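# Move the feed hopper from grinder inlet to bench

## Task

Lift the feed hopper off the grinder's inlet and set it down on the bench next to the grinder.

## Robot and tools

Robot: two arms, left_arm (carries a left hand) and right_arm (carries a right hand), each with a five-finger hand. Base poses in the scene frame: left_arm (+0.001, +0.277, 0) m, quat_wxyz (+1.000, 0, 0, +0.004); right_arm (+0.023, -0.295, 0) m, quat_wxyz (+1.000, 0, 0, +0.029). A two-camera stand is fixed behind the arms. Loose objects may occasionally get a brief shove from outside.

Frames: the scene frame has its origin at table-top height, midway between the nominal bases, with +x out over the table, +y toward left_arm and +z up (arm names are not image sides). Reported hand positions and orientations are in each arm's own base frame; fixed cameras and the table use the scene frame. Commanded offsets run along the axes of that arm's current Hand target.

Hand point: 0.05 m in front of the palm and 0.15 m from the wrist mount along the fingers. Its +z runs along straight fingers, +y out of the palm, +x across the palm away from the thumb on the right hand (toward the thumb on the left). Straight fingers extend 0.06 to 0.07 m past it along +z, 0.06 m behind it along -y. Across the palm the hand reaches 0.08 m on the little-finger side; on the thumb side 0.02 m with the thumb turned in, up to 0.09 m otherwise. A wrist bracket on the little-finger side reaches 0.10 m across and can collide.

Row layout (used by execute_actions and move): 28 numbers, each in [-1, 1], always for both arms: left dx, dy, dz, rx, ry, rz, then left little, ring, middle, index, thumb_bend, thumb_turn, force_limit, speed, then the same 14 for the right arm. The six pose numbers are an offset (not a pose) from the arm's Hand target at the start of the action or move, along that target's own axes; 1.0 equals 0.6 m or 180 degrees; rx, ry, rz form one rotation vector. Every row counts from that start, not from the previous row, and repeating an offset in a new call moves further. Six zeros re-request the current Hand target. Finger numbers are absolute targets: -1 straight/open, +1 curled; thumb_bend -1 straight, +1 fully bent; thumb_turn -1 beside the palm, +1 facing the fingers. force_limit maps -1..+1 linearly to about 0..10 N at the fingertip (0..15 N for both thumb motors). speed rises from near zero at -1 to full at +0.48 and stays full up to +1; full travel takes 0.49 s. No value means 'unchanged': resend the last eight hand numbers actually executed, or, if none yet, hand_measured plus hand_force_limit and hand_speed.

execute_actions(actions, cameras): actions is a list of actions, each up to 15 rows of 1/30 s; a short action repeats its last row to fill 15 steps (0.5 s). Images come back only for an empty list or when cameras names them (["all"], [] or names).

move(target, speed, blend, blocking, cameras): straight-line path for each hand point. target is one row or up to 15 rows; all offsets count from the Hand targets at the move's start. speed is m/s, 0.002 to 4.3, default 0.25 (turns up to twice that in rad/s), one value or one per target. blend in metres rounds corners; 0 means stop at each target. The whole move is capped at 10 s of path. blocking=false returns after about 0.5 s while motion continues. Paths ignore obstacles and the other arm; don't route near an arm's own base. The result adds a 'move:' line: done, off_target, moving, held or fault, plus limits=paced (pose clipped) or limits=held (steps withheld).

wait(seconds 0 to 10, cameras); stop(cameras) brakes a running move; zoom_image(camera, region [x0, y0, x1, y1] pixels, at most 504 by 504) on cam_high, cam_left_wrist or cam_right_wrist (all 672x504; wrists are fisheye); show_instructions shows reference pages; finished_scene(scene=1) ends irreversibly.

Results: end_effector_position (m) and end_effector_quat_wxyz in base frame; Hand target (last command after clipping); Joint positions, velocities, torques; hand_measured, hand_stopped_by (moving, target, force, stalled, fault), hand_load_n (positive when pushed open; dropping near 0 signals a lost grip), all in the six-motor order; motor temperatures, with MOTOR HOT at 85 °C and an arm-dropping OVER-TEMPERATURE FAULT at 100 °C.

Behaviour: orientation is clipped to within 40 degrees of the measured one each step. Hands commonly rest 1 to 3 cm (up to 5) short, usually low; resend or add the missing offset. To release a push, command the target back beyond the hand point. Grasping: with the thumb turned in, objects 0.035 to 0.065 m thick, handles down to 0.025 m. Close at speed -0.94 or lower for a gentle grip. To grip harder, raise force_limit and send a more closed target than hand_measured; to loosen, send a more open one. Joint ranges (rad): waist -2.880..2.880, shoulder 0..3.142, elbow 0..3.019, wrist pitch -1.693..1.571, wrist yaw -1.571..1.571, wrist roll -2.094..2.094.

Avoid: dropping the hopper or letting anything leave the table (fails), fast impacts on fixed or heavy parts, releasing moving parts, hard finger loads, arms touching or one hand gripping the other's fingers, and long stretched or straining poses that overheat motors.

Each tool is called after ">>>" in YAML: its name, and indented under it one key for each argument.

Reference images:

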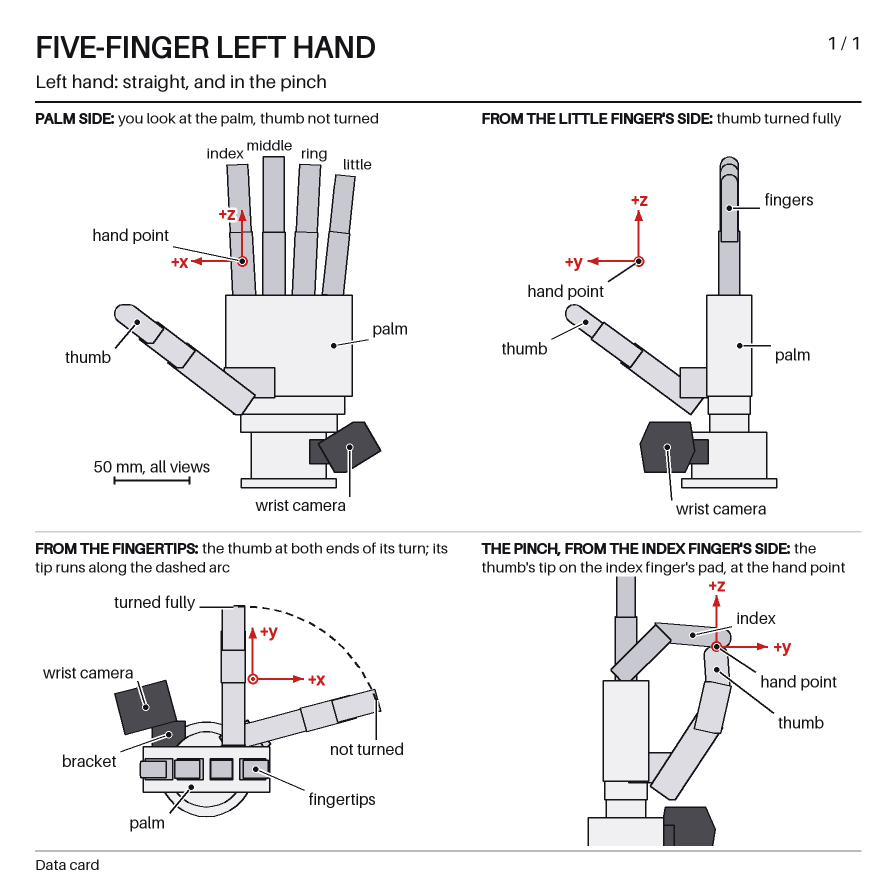

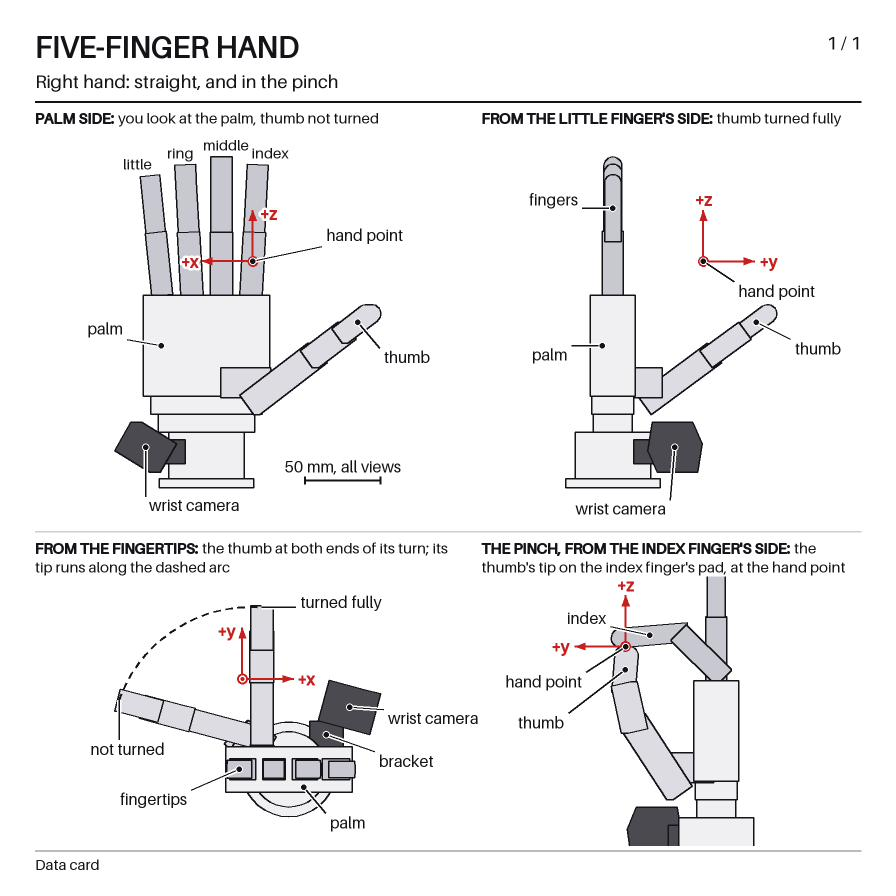

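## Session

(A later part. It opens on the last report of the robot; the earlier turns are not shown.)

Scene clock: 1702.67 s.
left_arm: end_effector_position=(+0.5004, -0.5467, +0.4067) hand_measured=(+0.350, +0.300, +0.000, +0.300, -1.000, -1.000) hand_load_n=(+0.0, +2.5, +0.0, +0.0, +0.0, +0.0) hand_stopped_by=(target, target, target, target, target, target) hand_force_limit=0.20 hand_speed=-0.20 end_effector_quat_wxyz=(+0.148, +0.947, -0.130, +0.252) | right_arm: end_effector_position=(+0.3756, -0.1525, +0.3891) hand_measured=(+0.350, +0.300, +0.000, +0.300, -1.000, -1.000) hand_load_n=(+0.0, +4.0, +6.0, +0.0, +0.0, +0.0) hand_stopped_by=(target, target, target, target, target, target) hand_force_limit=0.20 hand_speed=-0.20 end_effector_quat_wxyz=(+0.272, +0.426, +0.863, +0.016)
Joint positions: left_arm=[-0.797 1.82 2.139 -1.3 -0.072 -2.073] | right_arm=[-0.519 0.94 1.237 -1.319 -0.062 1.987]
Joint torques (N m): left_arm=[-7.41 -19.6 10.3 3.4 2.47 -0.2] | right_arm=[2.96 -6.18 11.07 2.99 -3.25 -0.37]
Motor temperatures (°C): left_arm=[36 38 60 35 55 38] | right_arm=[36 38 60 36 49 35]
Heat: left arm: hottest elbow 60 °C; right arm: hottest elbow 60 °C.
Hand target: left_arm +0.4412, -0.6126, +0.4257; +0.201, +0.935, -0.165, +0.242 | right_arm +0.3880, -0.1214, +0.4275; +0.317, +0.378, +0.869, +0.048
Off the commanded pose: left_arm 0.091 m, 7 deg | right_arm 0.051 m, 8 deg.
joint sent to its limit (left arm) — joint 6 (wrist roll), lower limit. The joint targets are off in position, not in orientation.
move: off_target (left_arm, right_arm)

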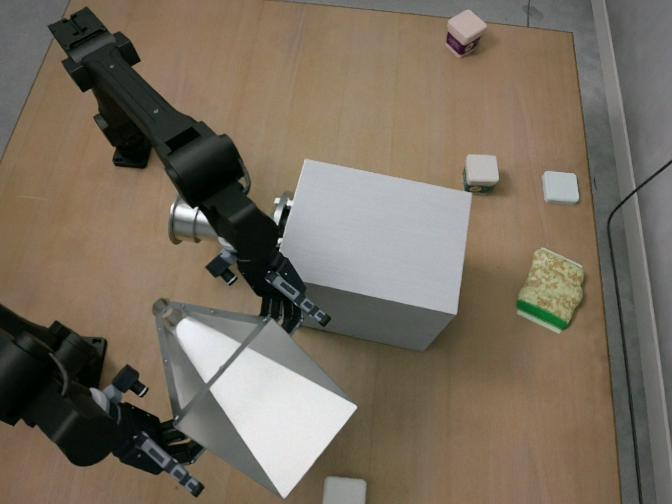

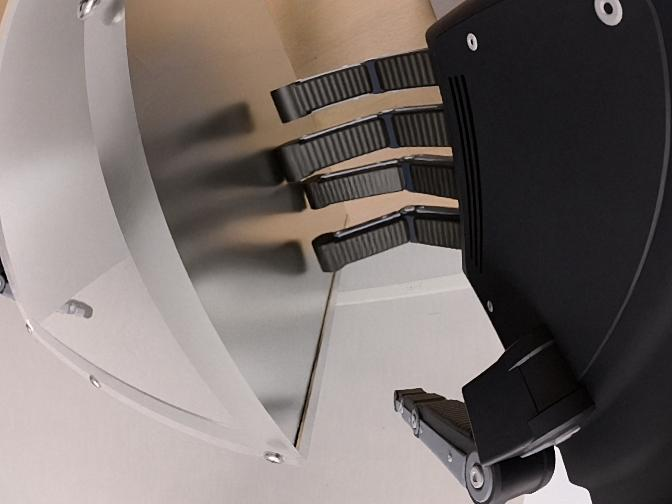

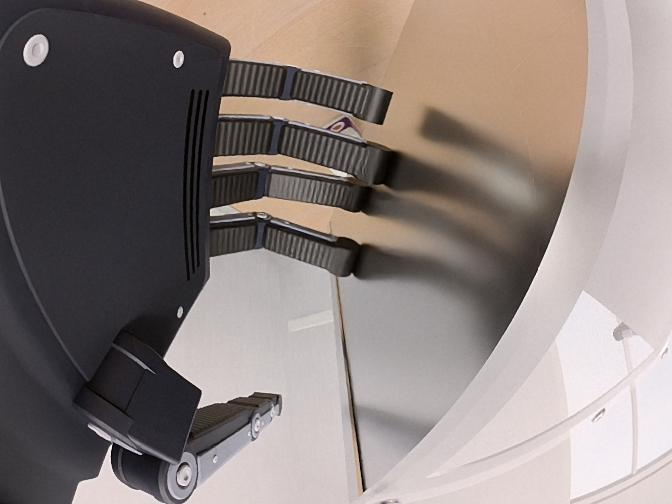

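>>> move:
  target: [-0.2307,-0.046,0.3328,0.0312,-0.1051,-0.0185,0.35,0.3,0,0.3,-1,-1,0.2,-0.2,0.1883,-0.2018,0.3003,0.0277,0.1047,0.0246,0.35,0.3,0,0.3,-1,-1,0.2,-0.2]
  speed: 0.07
  cameras: ["all"]

Scene clock: 1738.03 s.
left_arm: end_effector_position=(+0.4724, -0.5786, +0.1551) hand_measured=(+0.350, +0.300, +0.000, +0.300, -1.000, -1.000) hand_load_n=(+0.0, +6.0, +0.5, -1.0, +0.0, +0.0) hand_stopped_by=(target, target, target, target, target, target) hand_force_limit=0.20 hand_speed=-0.20 end_effector_quat_wxyz=(+0.083, +0.982, -0.150, +0.075) | right_arm: end_effector_position=(+0.3370, -0.1756, +0.1642) hand_measured=(+0.350, +0.300, -0.002, +0.300, -1.000, -1.000) hand_load_n=(+0.0, +1.0, +9.0, +0.0, +0.0, +0.0) hand_stopped_by=(target, target, target, target, target, target) hand_force_limit=0.20 hand_speed=-0.20 end_effector_quat_wxyz=(+0.118, +0.452, +0.882, +0.056)
Joint positions: left_arm=[-0.828 2.032 1.937 -1.254 0.035 -2.1] | right_arm=[-0.691 1.077 0.841 -1.127 -0.159 1.843]
Joint torques (N m): left_arm=[-7.77 -23.82 10.54 3.23 2.78 0.03] | right_arm=[2.26 -6.07 9.87 1.87 -3.34 -0.44]
Motor temperatures (°C): left_arm=[36 39 59 35 56 38] | right_arm=[36 37 60 35 53 35]
Heat: left arm: hottest elbow 59 °C; right arm: hottest elbow 60 °C.
Hand target: left_arm +0.4147, -0.6503, +0.1855; +0.132, +0.975, -0.156, +0.087 | right_arm +0.3599, -0.1578, +0.1869; +0.151, +0.412, +0.895, +0.084
Off the commanded pose: left_arm 0.097 m, 6 deg | right_arm 0.037 m, 7 deg.
joint sent to its limit (left arm) — joint 6 (wrist roll), lower limit. The joint targets are off in position and orientation.
move: off_target (left_arm, right_arm)

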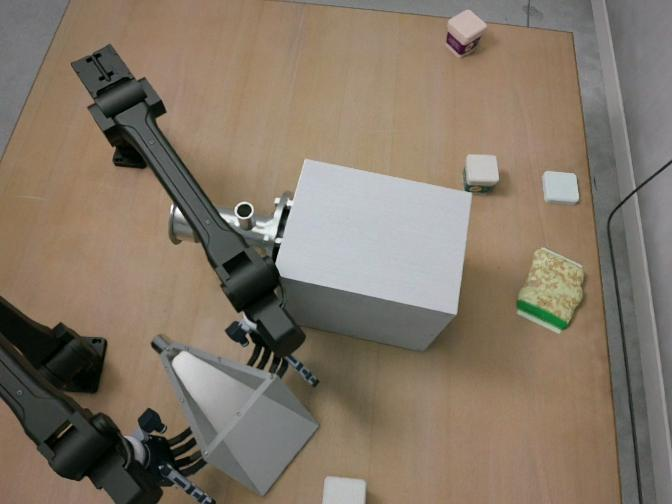

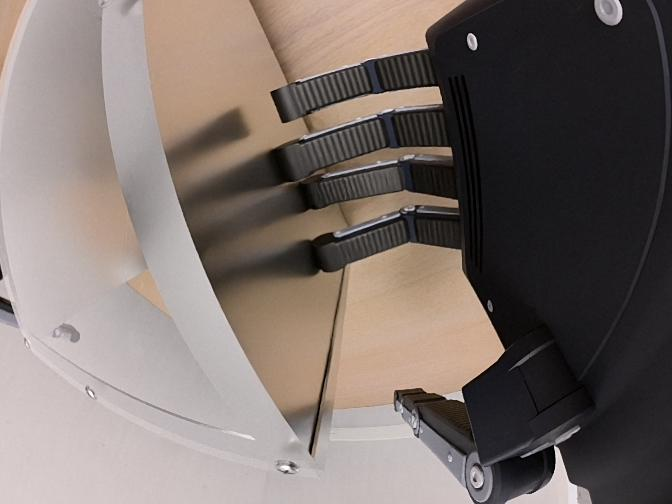

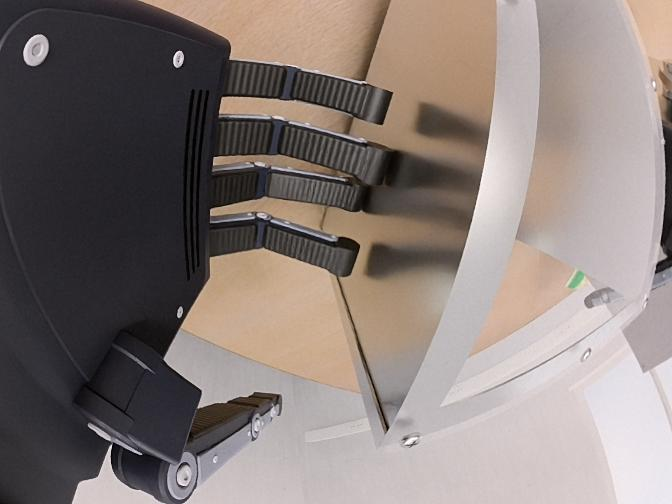

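>>> move:
  target: [-0.0158,-0.0173,0.0712,0.011,-0.0368,-0.0065,0.35,0.3,0,0.3,-1,-1,0.2,-0.2,0.0151,-0.0206,0.0706,0.0097,0.0367,0.0086,0.35,0.3,0,0.3,-1,-1,0.2,-0.2]
  speed: 0.04
  cameras: ["all"]

>>> zoom_image:
  camera: "cam_high"
  region: [100, 280, 350, 504]

Scene clock: 1771.73 s.
left_arm: end_effector_position=(+0.4627, -0.5766, +0.1143) hand_measured=(+0.350, +0.300, +0.000, +0.300, -1.000, -1.000) hand_load_n=(+0.0, +1.5, +0.0, -0.5, -0.5, +0.5) hand_stopped_by=(target, target, target, target, target, target) hand_force_limit=0.20 hand_speed=-0.20 end_effector_quat_wxyz=(+0.066, +0.986, -0.150, +0.028) | right_arm: end_effector_position=(+0.3353, -0.1777, +0.1291) hand_measured=(+0.350, +0.300, +0.000, +0.300, -1.000, -1.000) hand_load_n=(+0.0, +1.5, +0.0, +0.0, +0.0, +0.0) hand_stopped_by=(target, target, target, target, target, target) hand_force_limit=0.20 hand_speed=-0.20 end_effector_quat_wxyz=(+0.073, +0.450, +0.888, +0.064)
Joint positions: left_arm=[-0.827 2.093 1.949 -1.3 0.068 -2.1] | right_arm=[-0.7 1.17 0.835 -1.122 -0.158 1.818]
Joint torques (N m): left_arm=[-6.89 -22.24 13.63 1.57 3.09 0.06] | right_arm=[2.84 -5.66 9.17 1.32 -3.33 -0.19]
Motor temperatures (°C): left_arm=[36 39 58 35 59 38] | right_arm=[36 38 57 35 56 35]
Heat: left arm: hottest wrist yaw 59 °C; right arm: hottest elbow 57 °C.
Hand target: left_arm +0.4147, -0.6502, +0.1407; +0.107, +0.982, -0.152, +0.031 | right_arm +0.3600, -0.1579, +0.1421; +0.093, +0.420, +0.898, +0.096
Off the commanded pose: left_arm 0.092 m, 5 deg | right_arm 0.034 m, 6 deg.
joint sent to its limit (left arm) — joint 6 (wrist roll), lower limit. The joint targets are off in position and orientation.
move: off_target (left_arm, right_arm)

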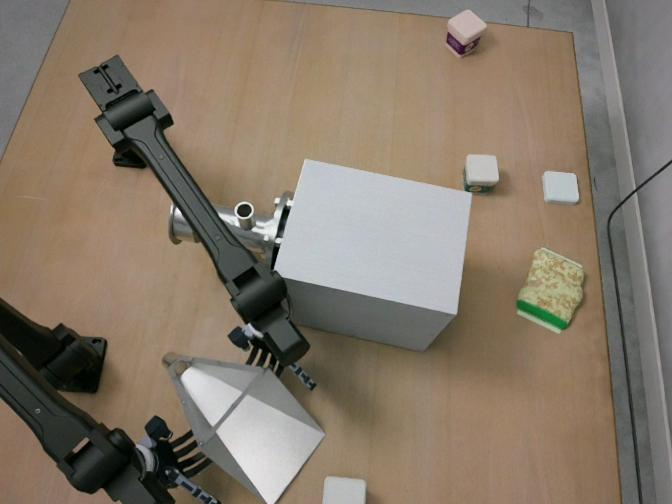

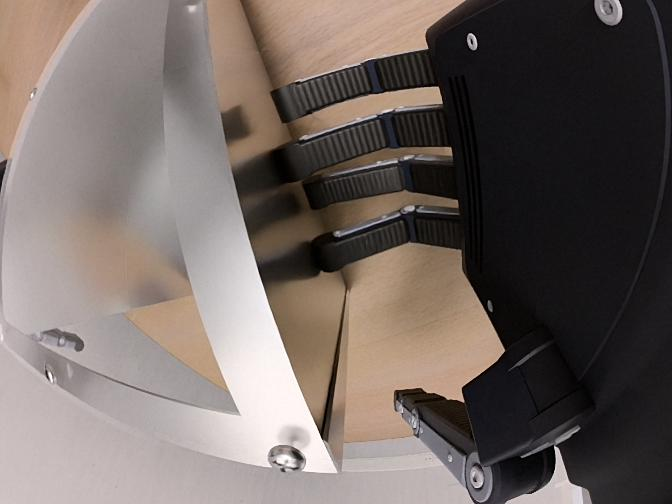

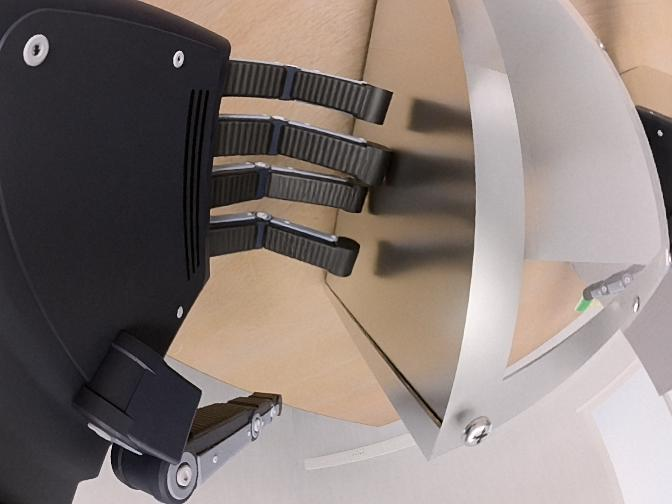

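Scaled by 2.016 from the camera's 672x504 image, which has a finer 960x720 frame.

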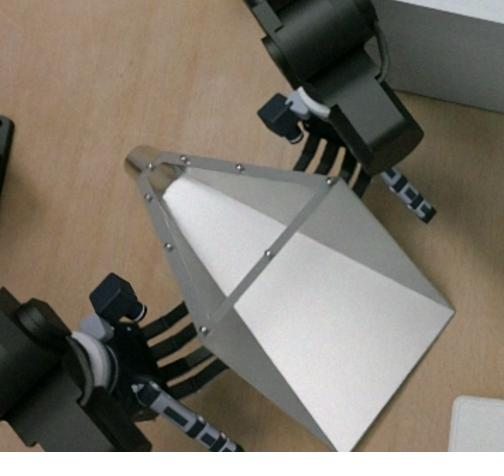

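>>> move:
  target: [-0.01,-0.011,0.0478,0.0048,-0.0158,-0.0028,0.35,0.3,0,0.3,-1,-1,0.2,-0.2,0.009,-0.0132,0.0472,0.0042,0.0157,0.0037,0.35,0.3,0,0.3,-1,-1,0.2,-0.2]
  speed: 0.04
  cameras: ["all"]

>>> zoom_image:
  camera: "cam_high"
  region: [100, 280, 350, 504]

Scene clock: 1790.83 s.
left_arm: end_effector_position=(+0.4643, -0.5777, +0.1134) hand_measured=(+0.350, +0.300, +0.000, +0.300, -1.000, -1.000) hand_load_n=(+0.0, -2.5, +0.0, +0.0, +0.0, +0.0) hand_stopped_by=(target, target, target, target, target, target) hand_force_limit=0.20 hand_speed=-0.20 end_effector_quat_wxyz=(+0.070, +0.986, -0.148, +0.019) | right_arm: end_effector_position=(+0.3386, -0.1807, +0.1175) hand_measured=(+0.350, +0.300, +0.000, +0.300, -1.000, -1.000) hand_load_n=(+0.0, -6.0, +0.0, +0.0, +0.0, +0.5) hand_stopped_by=(target, target, target, target, target, target) hand_force_limit=0.20 hand_speed=-0.20 end_effector_quat_wxyz=(+0.065, +0.450, +0.888, +0.067)
Joint positions: left_arm=[-0.822 2.106 1.968 -1.316 0.086 -2.1] | right_arm=[-0.703 1.206 0.834 -1.101 -0.161 1.813]
Joint torques (N m): left_arm=[-7.18 -19.78 12.48 1.81 2.91 0.04] | right_arm=[3.66 -4.37 7.17 1.73 -3.09 -0.1]
Motor temperatures (°C): left_arm=[36 39 61 34 61 38] | right_arm=[36 38 55 35 57 35]
Heat: left arm: hottest elbow 61 °C; right arm: hottest wrist yaw 57 °C.
Hand target: left_arm +0.4119, -0.6486, +0.1109; +0.096, +0.984, -0.150, +0.008 | right_arm +0.3578, -0.1560, +0.1123; +0.067, +0.424, +0.898, +0.101
Off the commanded pose: left_arm 0.088 m, 3 deg | right_arm 0.032 m, 5 deg.
joint sent to its limit (left arm) — joint 6 (wrist roll), lower limit. The joint targets are off in position and orientation.
move: off_target (left_arm, right_arm)

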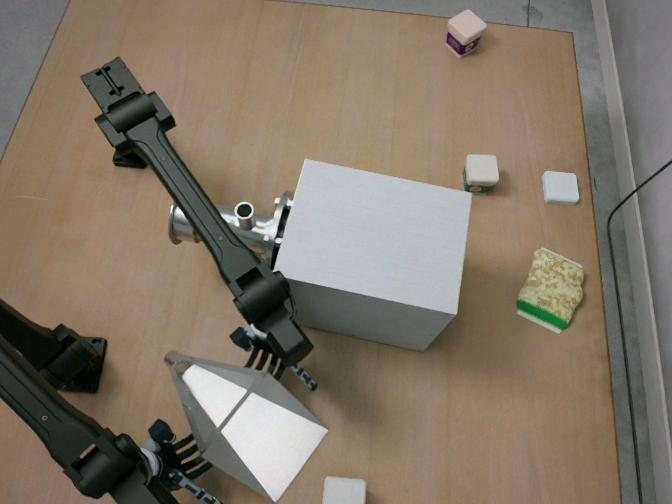

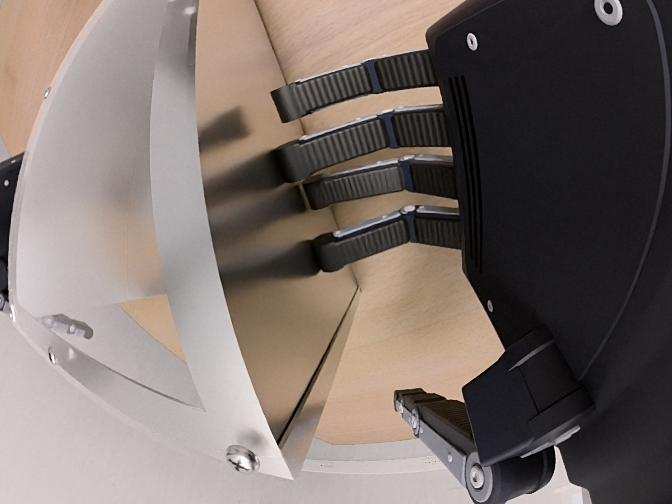

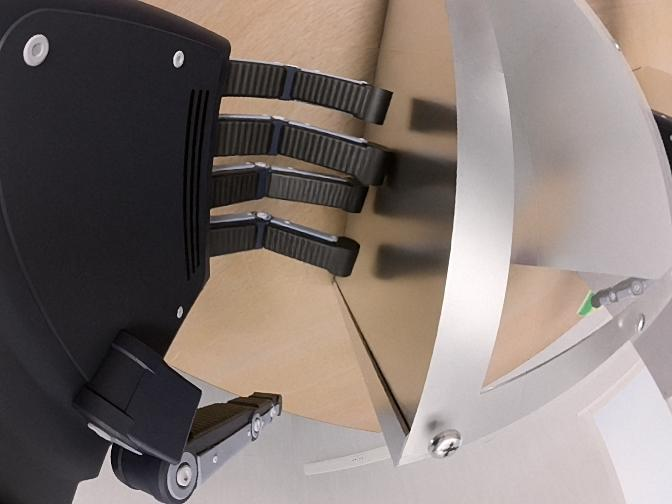

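Scaled by 2.016 from the camera's 672x504 image, which has a finer 960x720 frame.

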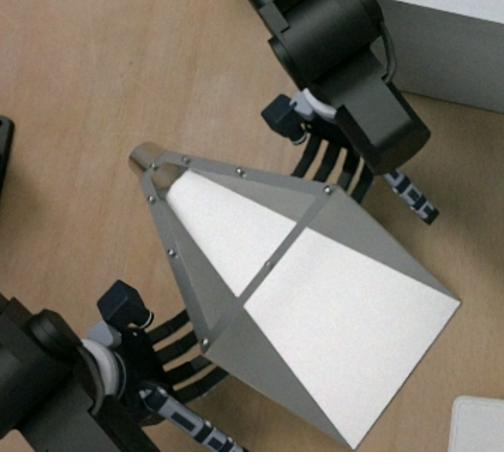

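>>> move:
  target: [-0.009,-0.008,0.0478,0.0048,-0.0158,-0.0028,0.35,0.3,0,0.3,-1,-1,0.2,-0.2,0.006,-0.012,0.0475,0.0042,0.0157,0.0037,0.35,0.3,0,0.3,-1,-1,0.2,-0.2]
  speed: 0.04
  cameras: ["all"]

>>> zoom_image:
  camera: "cam_high"
  region: [100, 280, 350, 504]

Scene clock: 1801.13 s.
left_arm: end_effector_position=(+0.4639, -0.5777, +0.1098) hand_measured=(+0.350, +0.300, +0.000, +0.300, -1.000, -1.000) hand_load_n=(+0.0, -7.0, +0.0, +0.0, +0.0, +0.0) hand_stopped_by=(target, target, target, target, target, target) hand_force_limit=0.20 hand_speed=-0.20 end_effector_quat_wxyz=(+0.073, +0.987, -0.146, +0.006) | right_arm: end_effector_position=(+0.3417, -0.1796, +0.0941) hand_measured=(+0.350, +0.300, +0.000, +0.300, -1.000, -1.000) hand_load_n=(+0.0, -6.5, +0.0, +0.0, +0.0, +0.0) hand_stopped_by=(target, target, target, target, target, target) hand_force_limit=0.20 hand_speed=-0.20 end_effector_quat_wxyz=(+0.049, +0.449, +0.888, +0.081)
Joint positions: left_arm=[-0.817 2.119 1.983 -1.334 0.106 -2.1] | right_arm=[-0.706 1.268 0.82 -1.066 -0.181 1.806]
Joint torques (N m): left_arm=[-7.3 -16.67 11.45 1.92 2.68 0.06] | right_arm=[3.84 -4.95 6.35 1.54 -2.16 0]
Motor temperatures (°C): left_arm=[36 39 60 34 61 38] | right_arm=[36 37 55 35 57 35]
Heat: left arm: hottest wrist yaw 61 °C; right arm: hottest wrist yaw 57 °C.
Hand target: left_arm +0.4077, -0.6481, +0.0815; +0.084, +0.985, -0.148, -0.016 | right_arm +0.3559, -0.1543, +0.0828; +0.041, +0.427, +0.897, +0.105
Off the commanded pose: left_arm 0.094 m, 3 deg | right_arm 0.031 m, 4 deg.
joint sent to its limit (left arm) — joint 6 (wrist roll), lower limit. The joint targets are off in position and orientation.
move: off_target (left_arm, right_arm)

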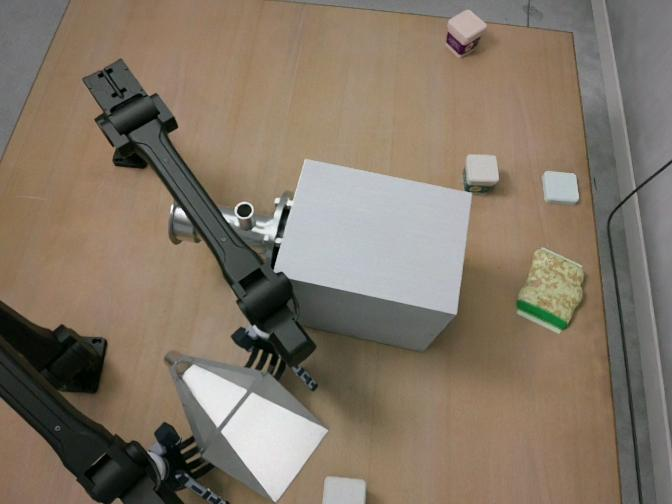

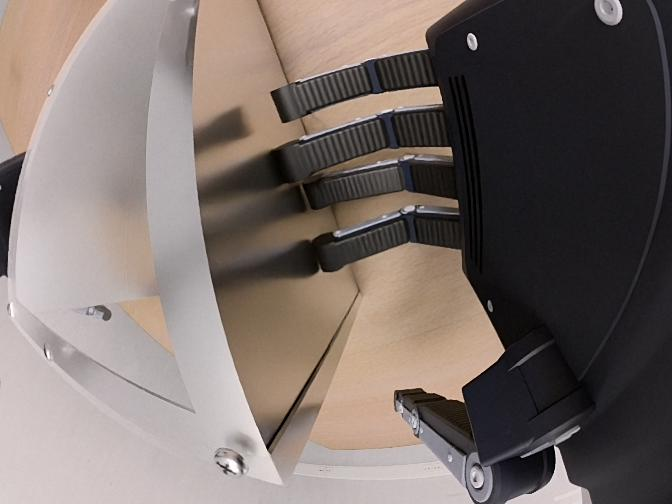

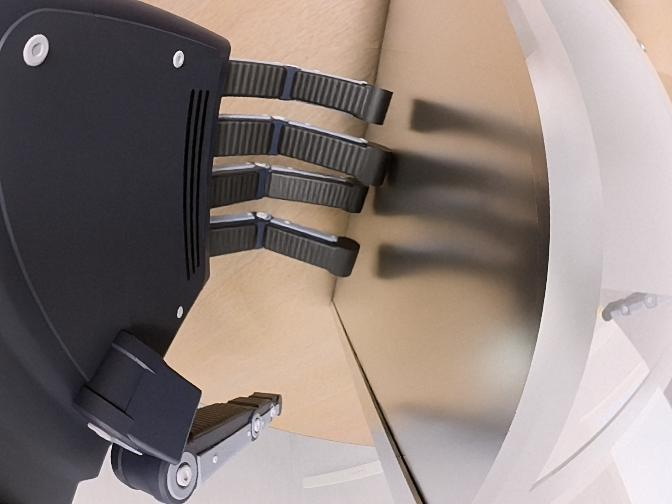

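Scaled by 2.016 from the camera's 672x504 image, which has a finer 960x720 frame.

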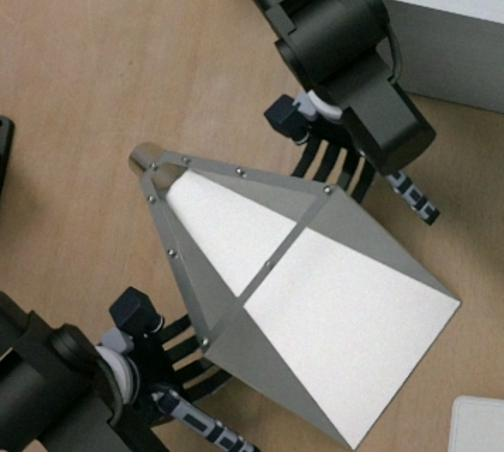

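>>> move:
  target: [0.0547,-0.1278,-0.0792,0,0,0,0.35,0.3,0,0.3,-1,-1,0.2,-0.2,-0.0172,-0.0375,-0.038,0,0,0,0.35,0.3,0,0.3,-1,-1,0.2,-0.2]
  speed: 0.05
  cameras: ["all"]

>>> zoom_image:
  camera: "cam_high"
  region: [100, 280, 350, 504]

Scene clock: 1832.20 s.
left_arm: end_effector_position=(+0.4598, -0.5712, +0.1100) hand_measured=(+0.350, +0.300, +0.000, +0.300, -1.000, -1.000) hand_load_n=(+0.0, +0.0, +0.0, +0.0, +0.0, +0.0) hand_stopped_by=(target, target, target, target, target, target) hand_force_limit=0.20 hand_speed=-0.20 end_effector_quat_wxyz=(+0.079, +0.986, -0.143, -0.018) | right_arm: end_effector_position=(+0.3348, -0.1714, +0.0921) hand_measured=(+0.350, +0.300, +0.000, +0.300, -1.000, -1.000) hand_load_n=(+0.0, +0.0, +0.0, +0.0, +0.0, +0.0) hand_stopped_by=(target, target, target, target, target, target) hand_force_limit=0.20 hand_speed=-0.20 end_effector_quat_wxyz=(+0.036, +0.431, +0.895, +0.105)
Joint positions: left_arm=[-0.804 2.119 1.983 -1.365 0.146 -2.093] | right_arm=[-0.729 1.28 0.82 -1.1 -0.222 1.74]
Joint torques (N m): left_arm=[0.26 -21.54 11.19 0.64 0.39 0.16] | right_arm=[-1.38 -5.6 9.69 0.13 -0.47 -0.21]
Motor temperatures (°C): left_arm=[36 39 60 34 60 38] | right_arm=[36 37 54 35 53 35]
Heat: left arm: hottest elbow 60 °C; right arm: hottest elbow 54 °C.
Hand target: left_arm +0.4640, -0.5778, +0.1152; +0.084, +0.985, -0.148, -0.016 | right_arm +0.3417, -0.1796, +0.0998; +0.042, +0.427, +0.897, +0.105
Off the commanded pose: left_arm 0.009 m, 1 deg | right_arm 0.013 m, 1 deg.
move: off_target (right_arm)

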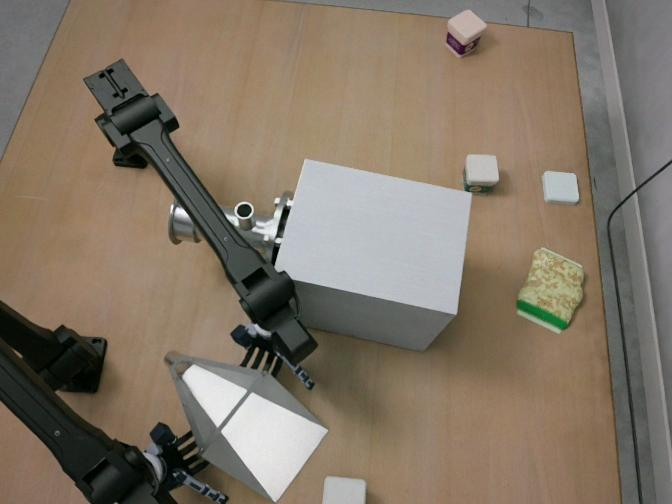

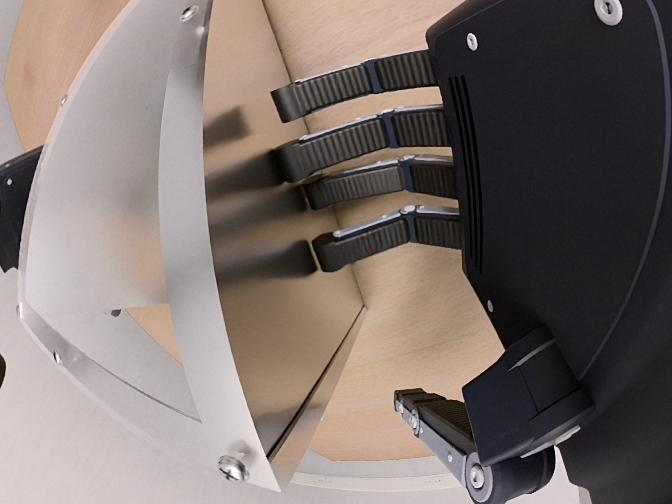

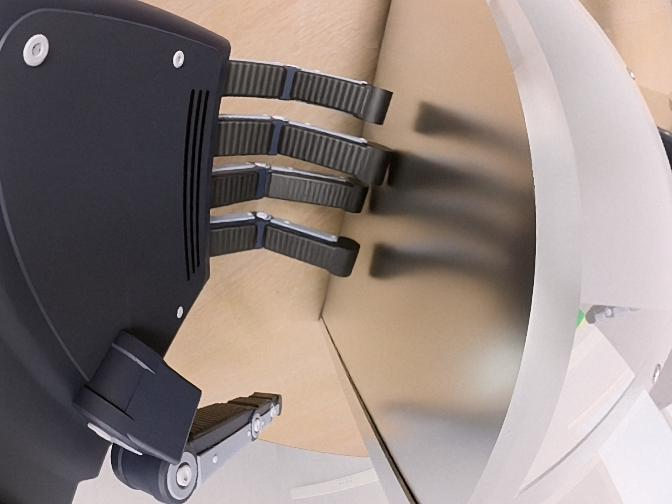

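Scaled by 2.016 from the camera's 672x504 image, which has a finer 960x720 frame.

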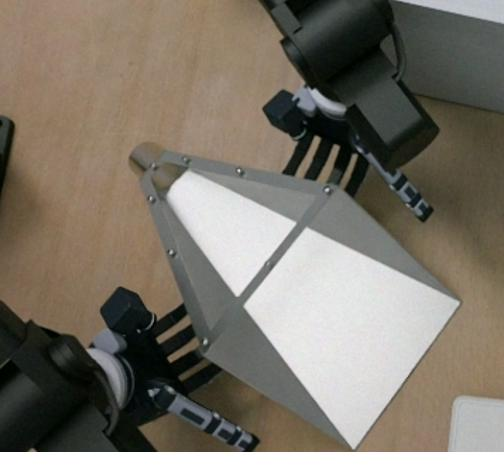

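>>> move:
  target:
    - [-0.0003,-0.0763,-0.047,0,0,0,0.35,0.3,0,0.3,-1,-1,0.2,-0.2,0.0008,-0.0738,-0.051,0,0,0,0.35,0.3,0,0.3,-1,-1,0.2,-0.2]
    - [-0.002,-0.0337,-0.293,0,0,0,0.35,0.3,0,0.3,-1,-1,0.2,-0.2,0.0048,-0.0179,-0.2945,0,0,0,0.35,0.3,0,0.3,-1,-1,0.2,-0.2]
  speed: 0.08
  blend: 0.005
  cameras: ["all"]

>>> zoom_image:
  camera: "cam_high"
  region: [100, 280, 350, 504]

Scene clock: 1847.00 s.
left_arm: end_effector_position=(+0.4698, -0.5297, +0.2690) hand_measured=(+0.350, +0.300, +0.000, +0.300, -1.000, -1.000) hand_load_n=(+0.0, +0.0, +0.0, +0.0, +0.0, +0.0) hand_stopped_by=(target, target, target, target, target, target) hand_force_limit=0.20 hand_speed=-0.20 end_effector_quat_wxyz=(+0.098, +0.984, -0.149, +0.000) | right_arm: end_effector_position=(+0.2964, -0.2001, +0.2413) hand_measured=(+0.350, +0.300, +0.000, +0.300, -1.000, -1.000) hand_load_n=(+0.0, +0.0, +0.5, +0.0, -0.5, +0.0) hand_stopped_by=(target, target, target, target, target, target) hand_force_limit=0.20 hand_speed=-0.20 end_effector_quat_wxyz=(+0.012, +0.432, +0.894, +0.118)
Joint positions: left_arm=[-0.743 2.024 2.233 -1.67 0.162 -2.022] | right_arm=[-0.88 1.205 1.164 -1.609 -0.224 1.583]
Joint torques (N m): left_arm=[1.08 -21.6 11.48 0.77 0.19 -0.01] | right_arm=[-1.61 -7.3 12.4 -0.1 -0.38 -0.23]
Motor temperatures (°C): left_arm=[36 40 60 34 55 38] | right_arm=[36 37 55 35 50 35]
Heat: left arm: hottest elbow 60 °C; right arm: hottest elbow 55 °C.
Hand target: left_arm +0.4786, -0.5299, +0.2849; +0.084, +0.985, -0.148, -0.016 | right_arm +0.3026, -0.2111, +0.2695; +0.041, +0.427, +0.897, +0.105
Off the commanded pose: left_arm 0.018 m, 2 deg | right_arm 0.031 m, 4 deg.
joint sent to its limit (left arm) — joint 4 (wrist pitch), lower limit. The joint targets are off in orientation, not in position.
move: off_target (left_arm, right_arm)

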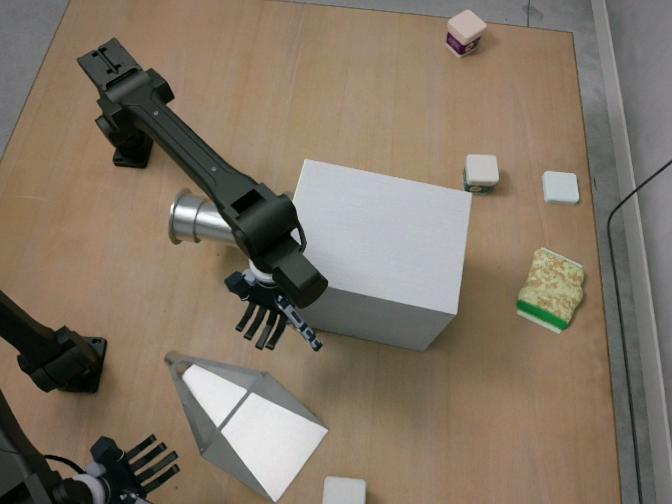

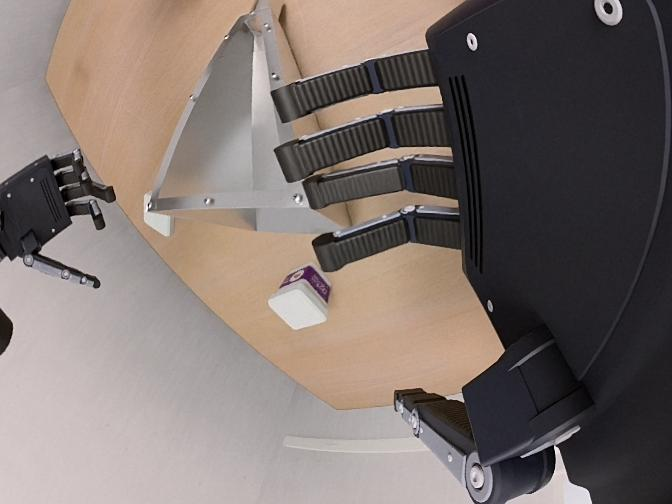

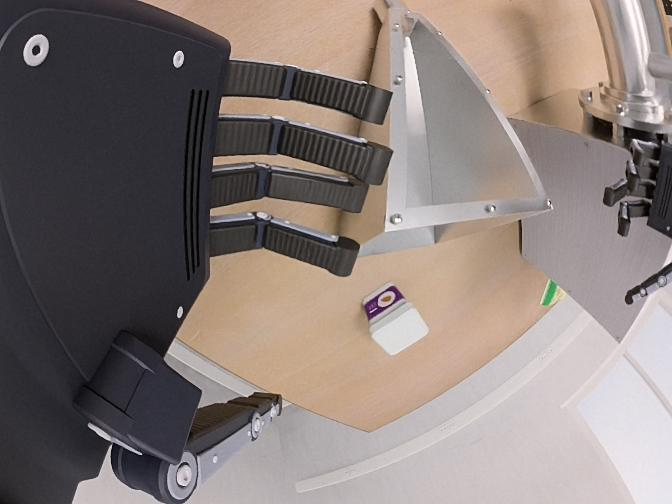

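Scaled by 2.016 from the camera's 672x504 image, which has a finer 960x720 frame.

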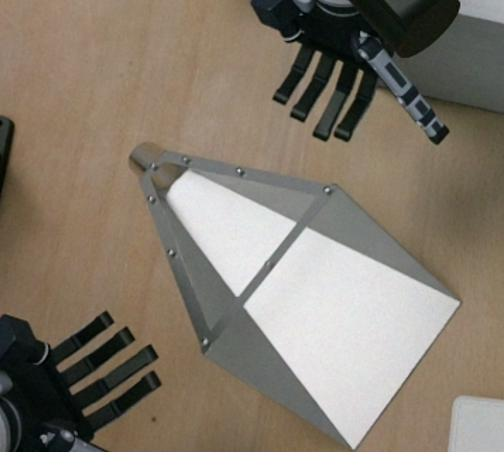

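>>> finished_scene:
  scene: 1

The scene is finished: the task was done.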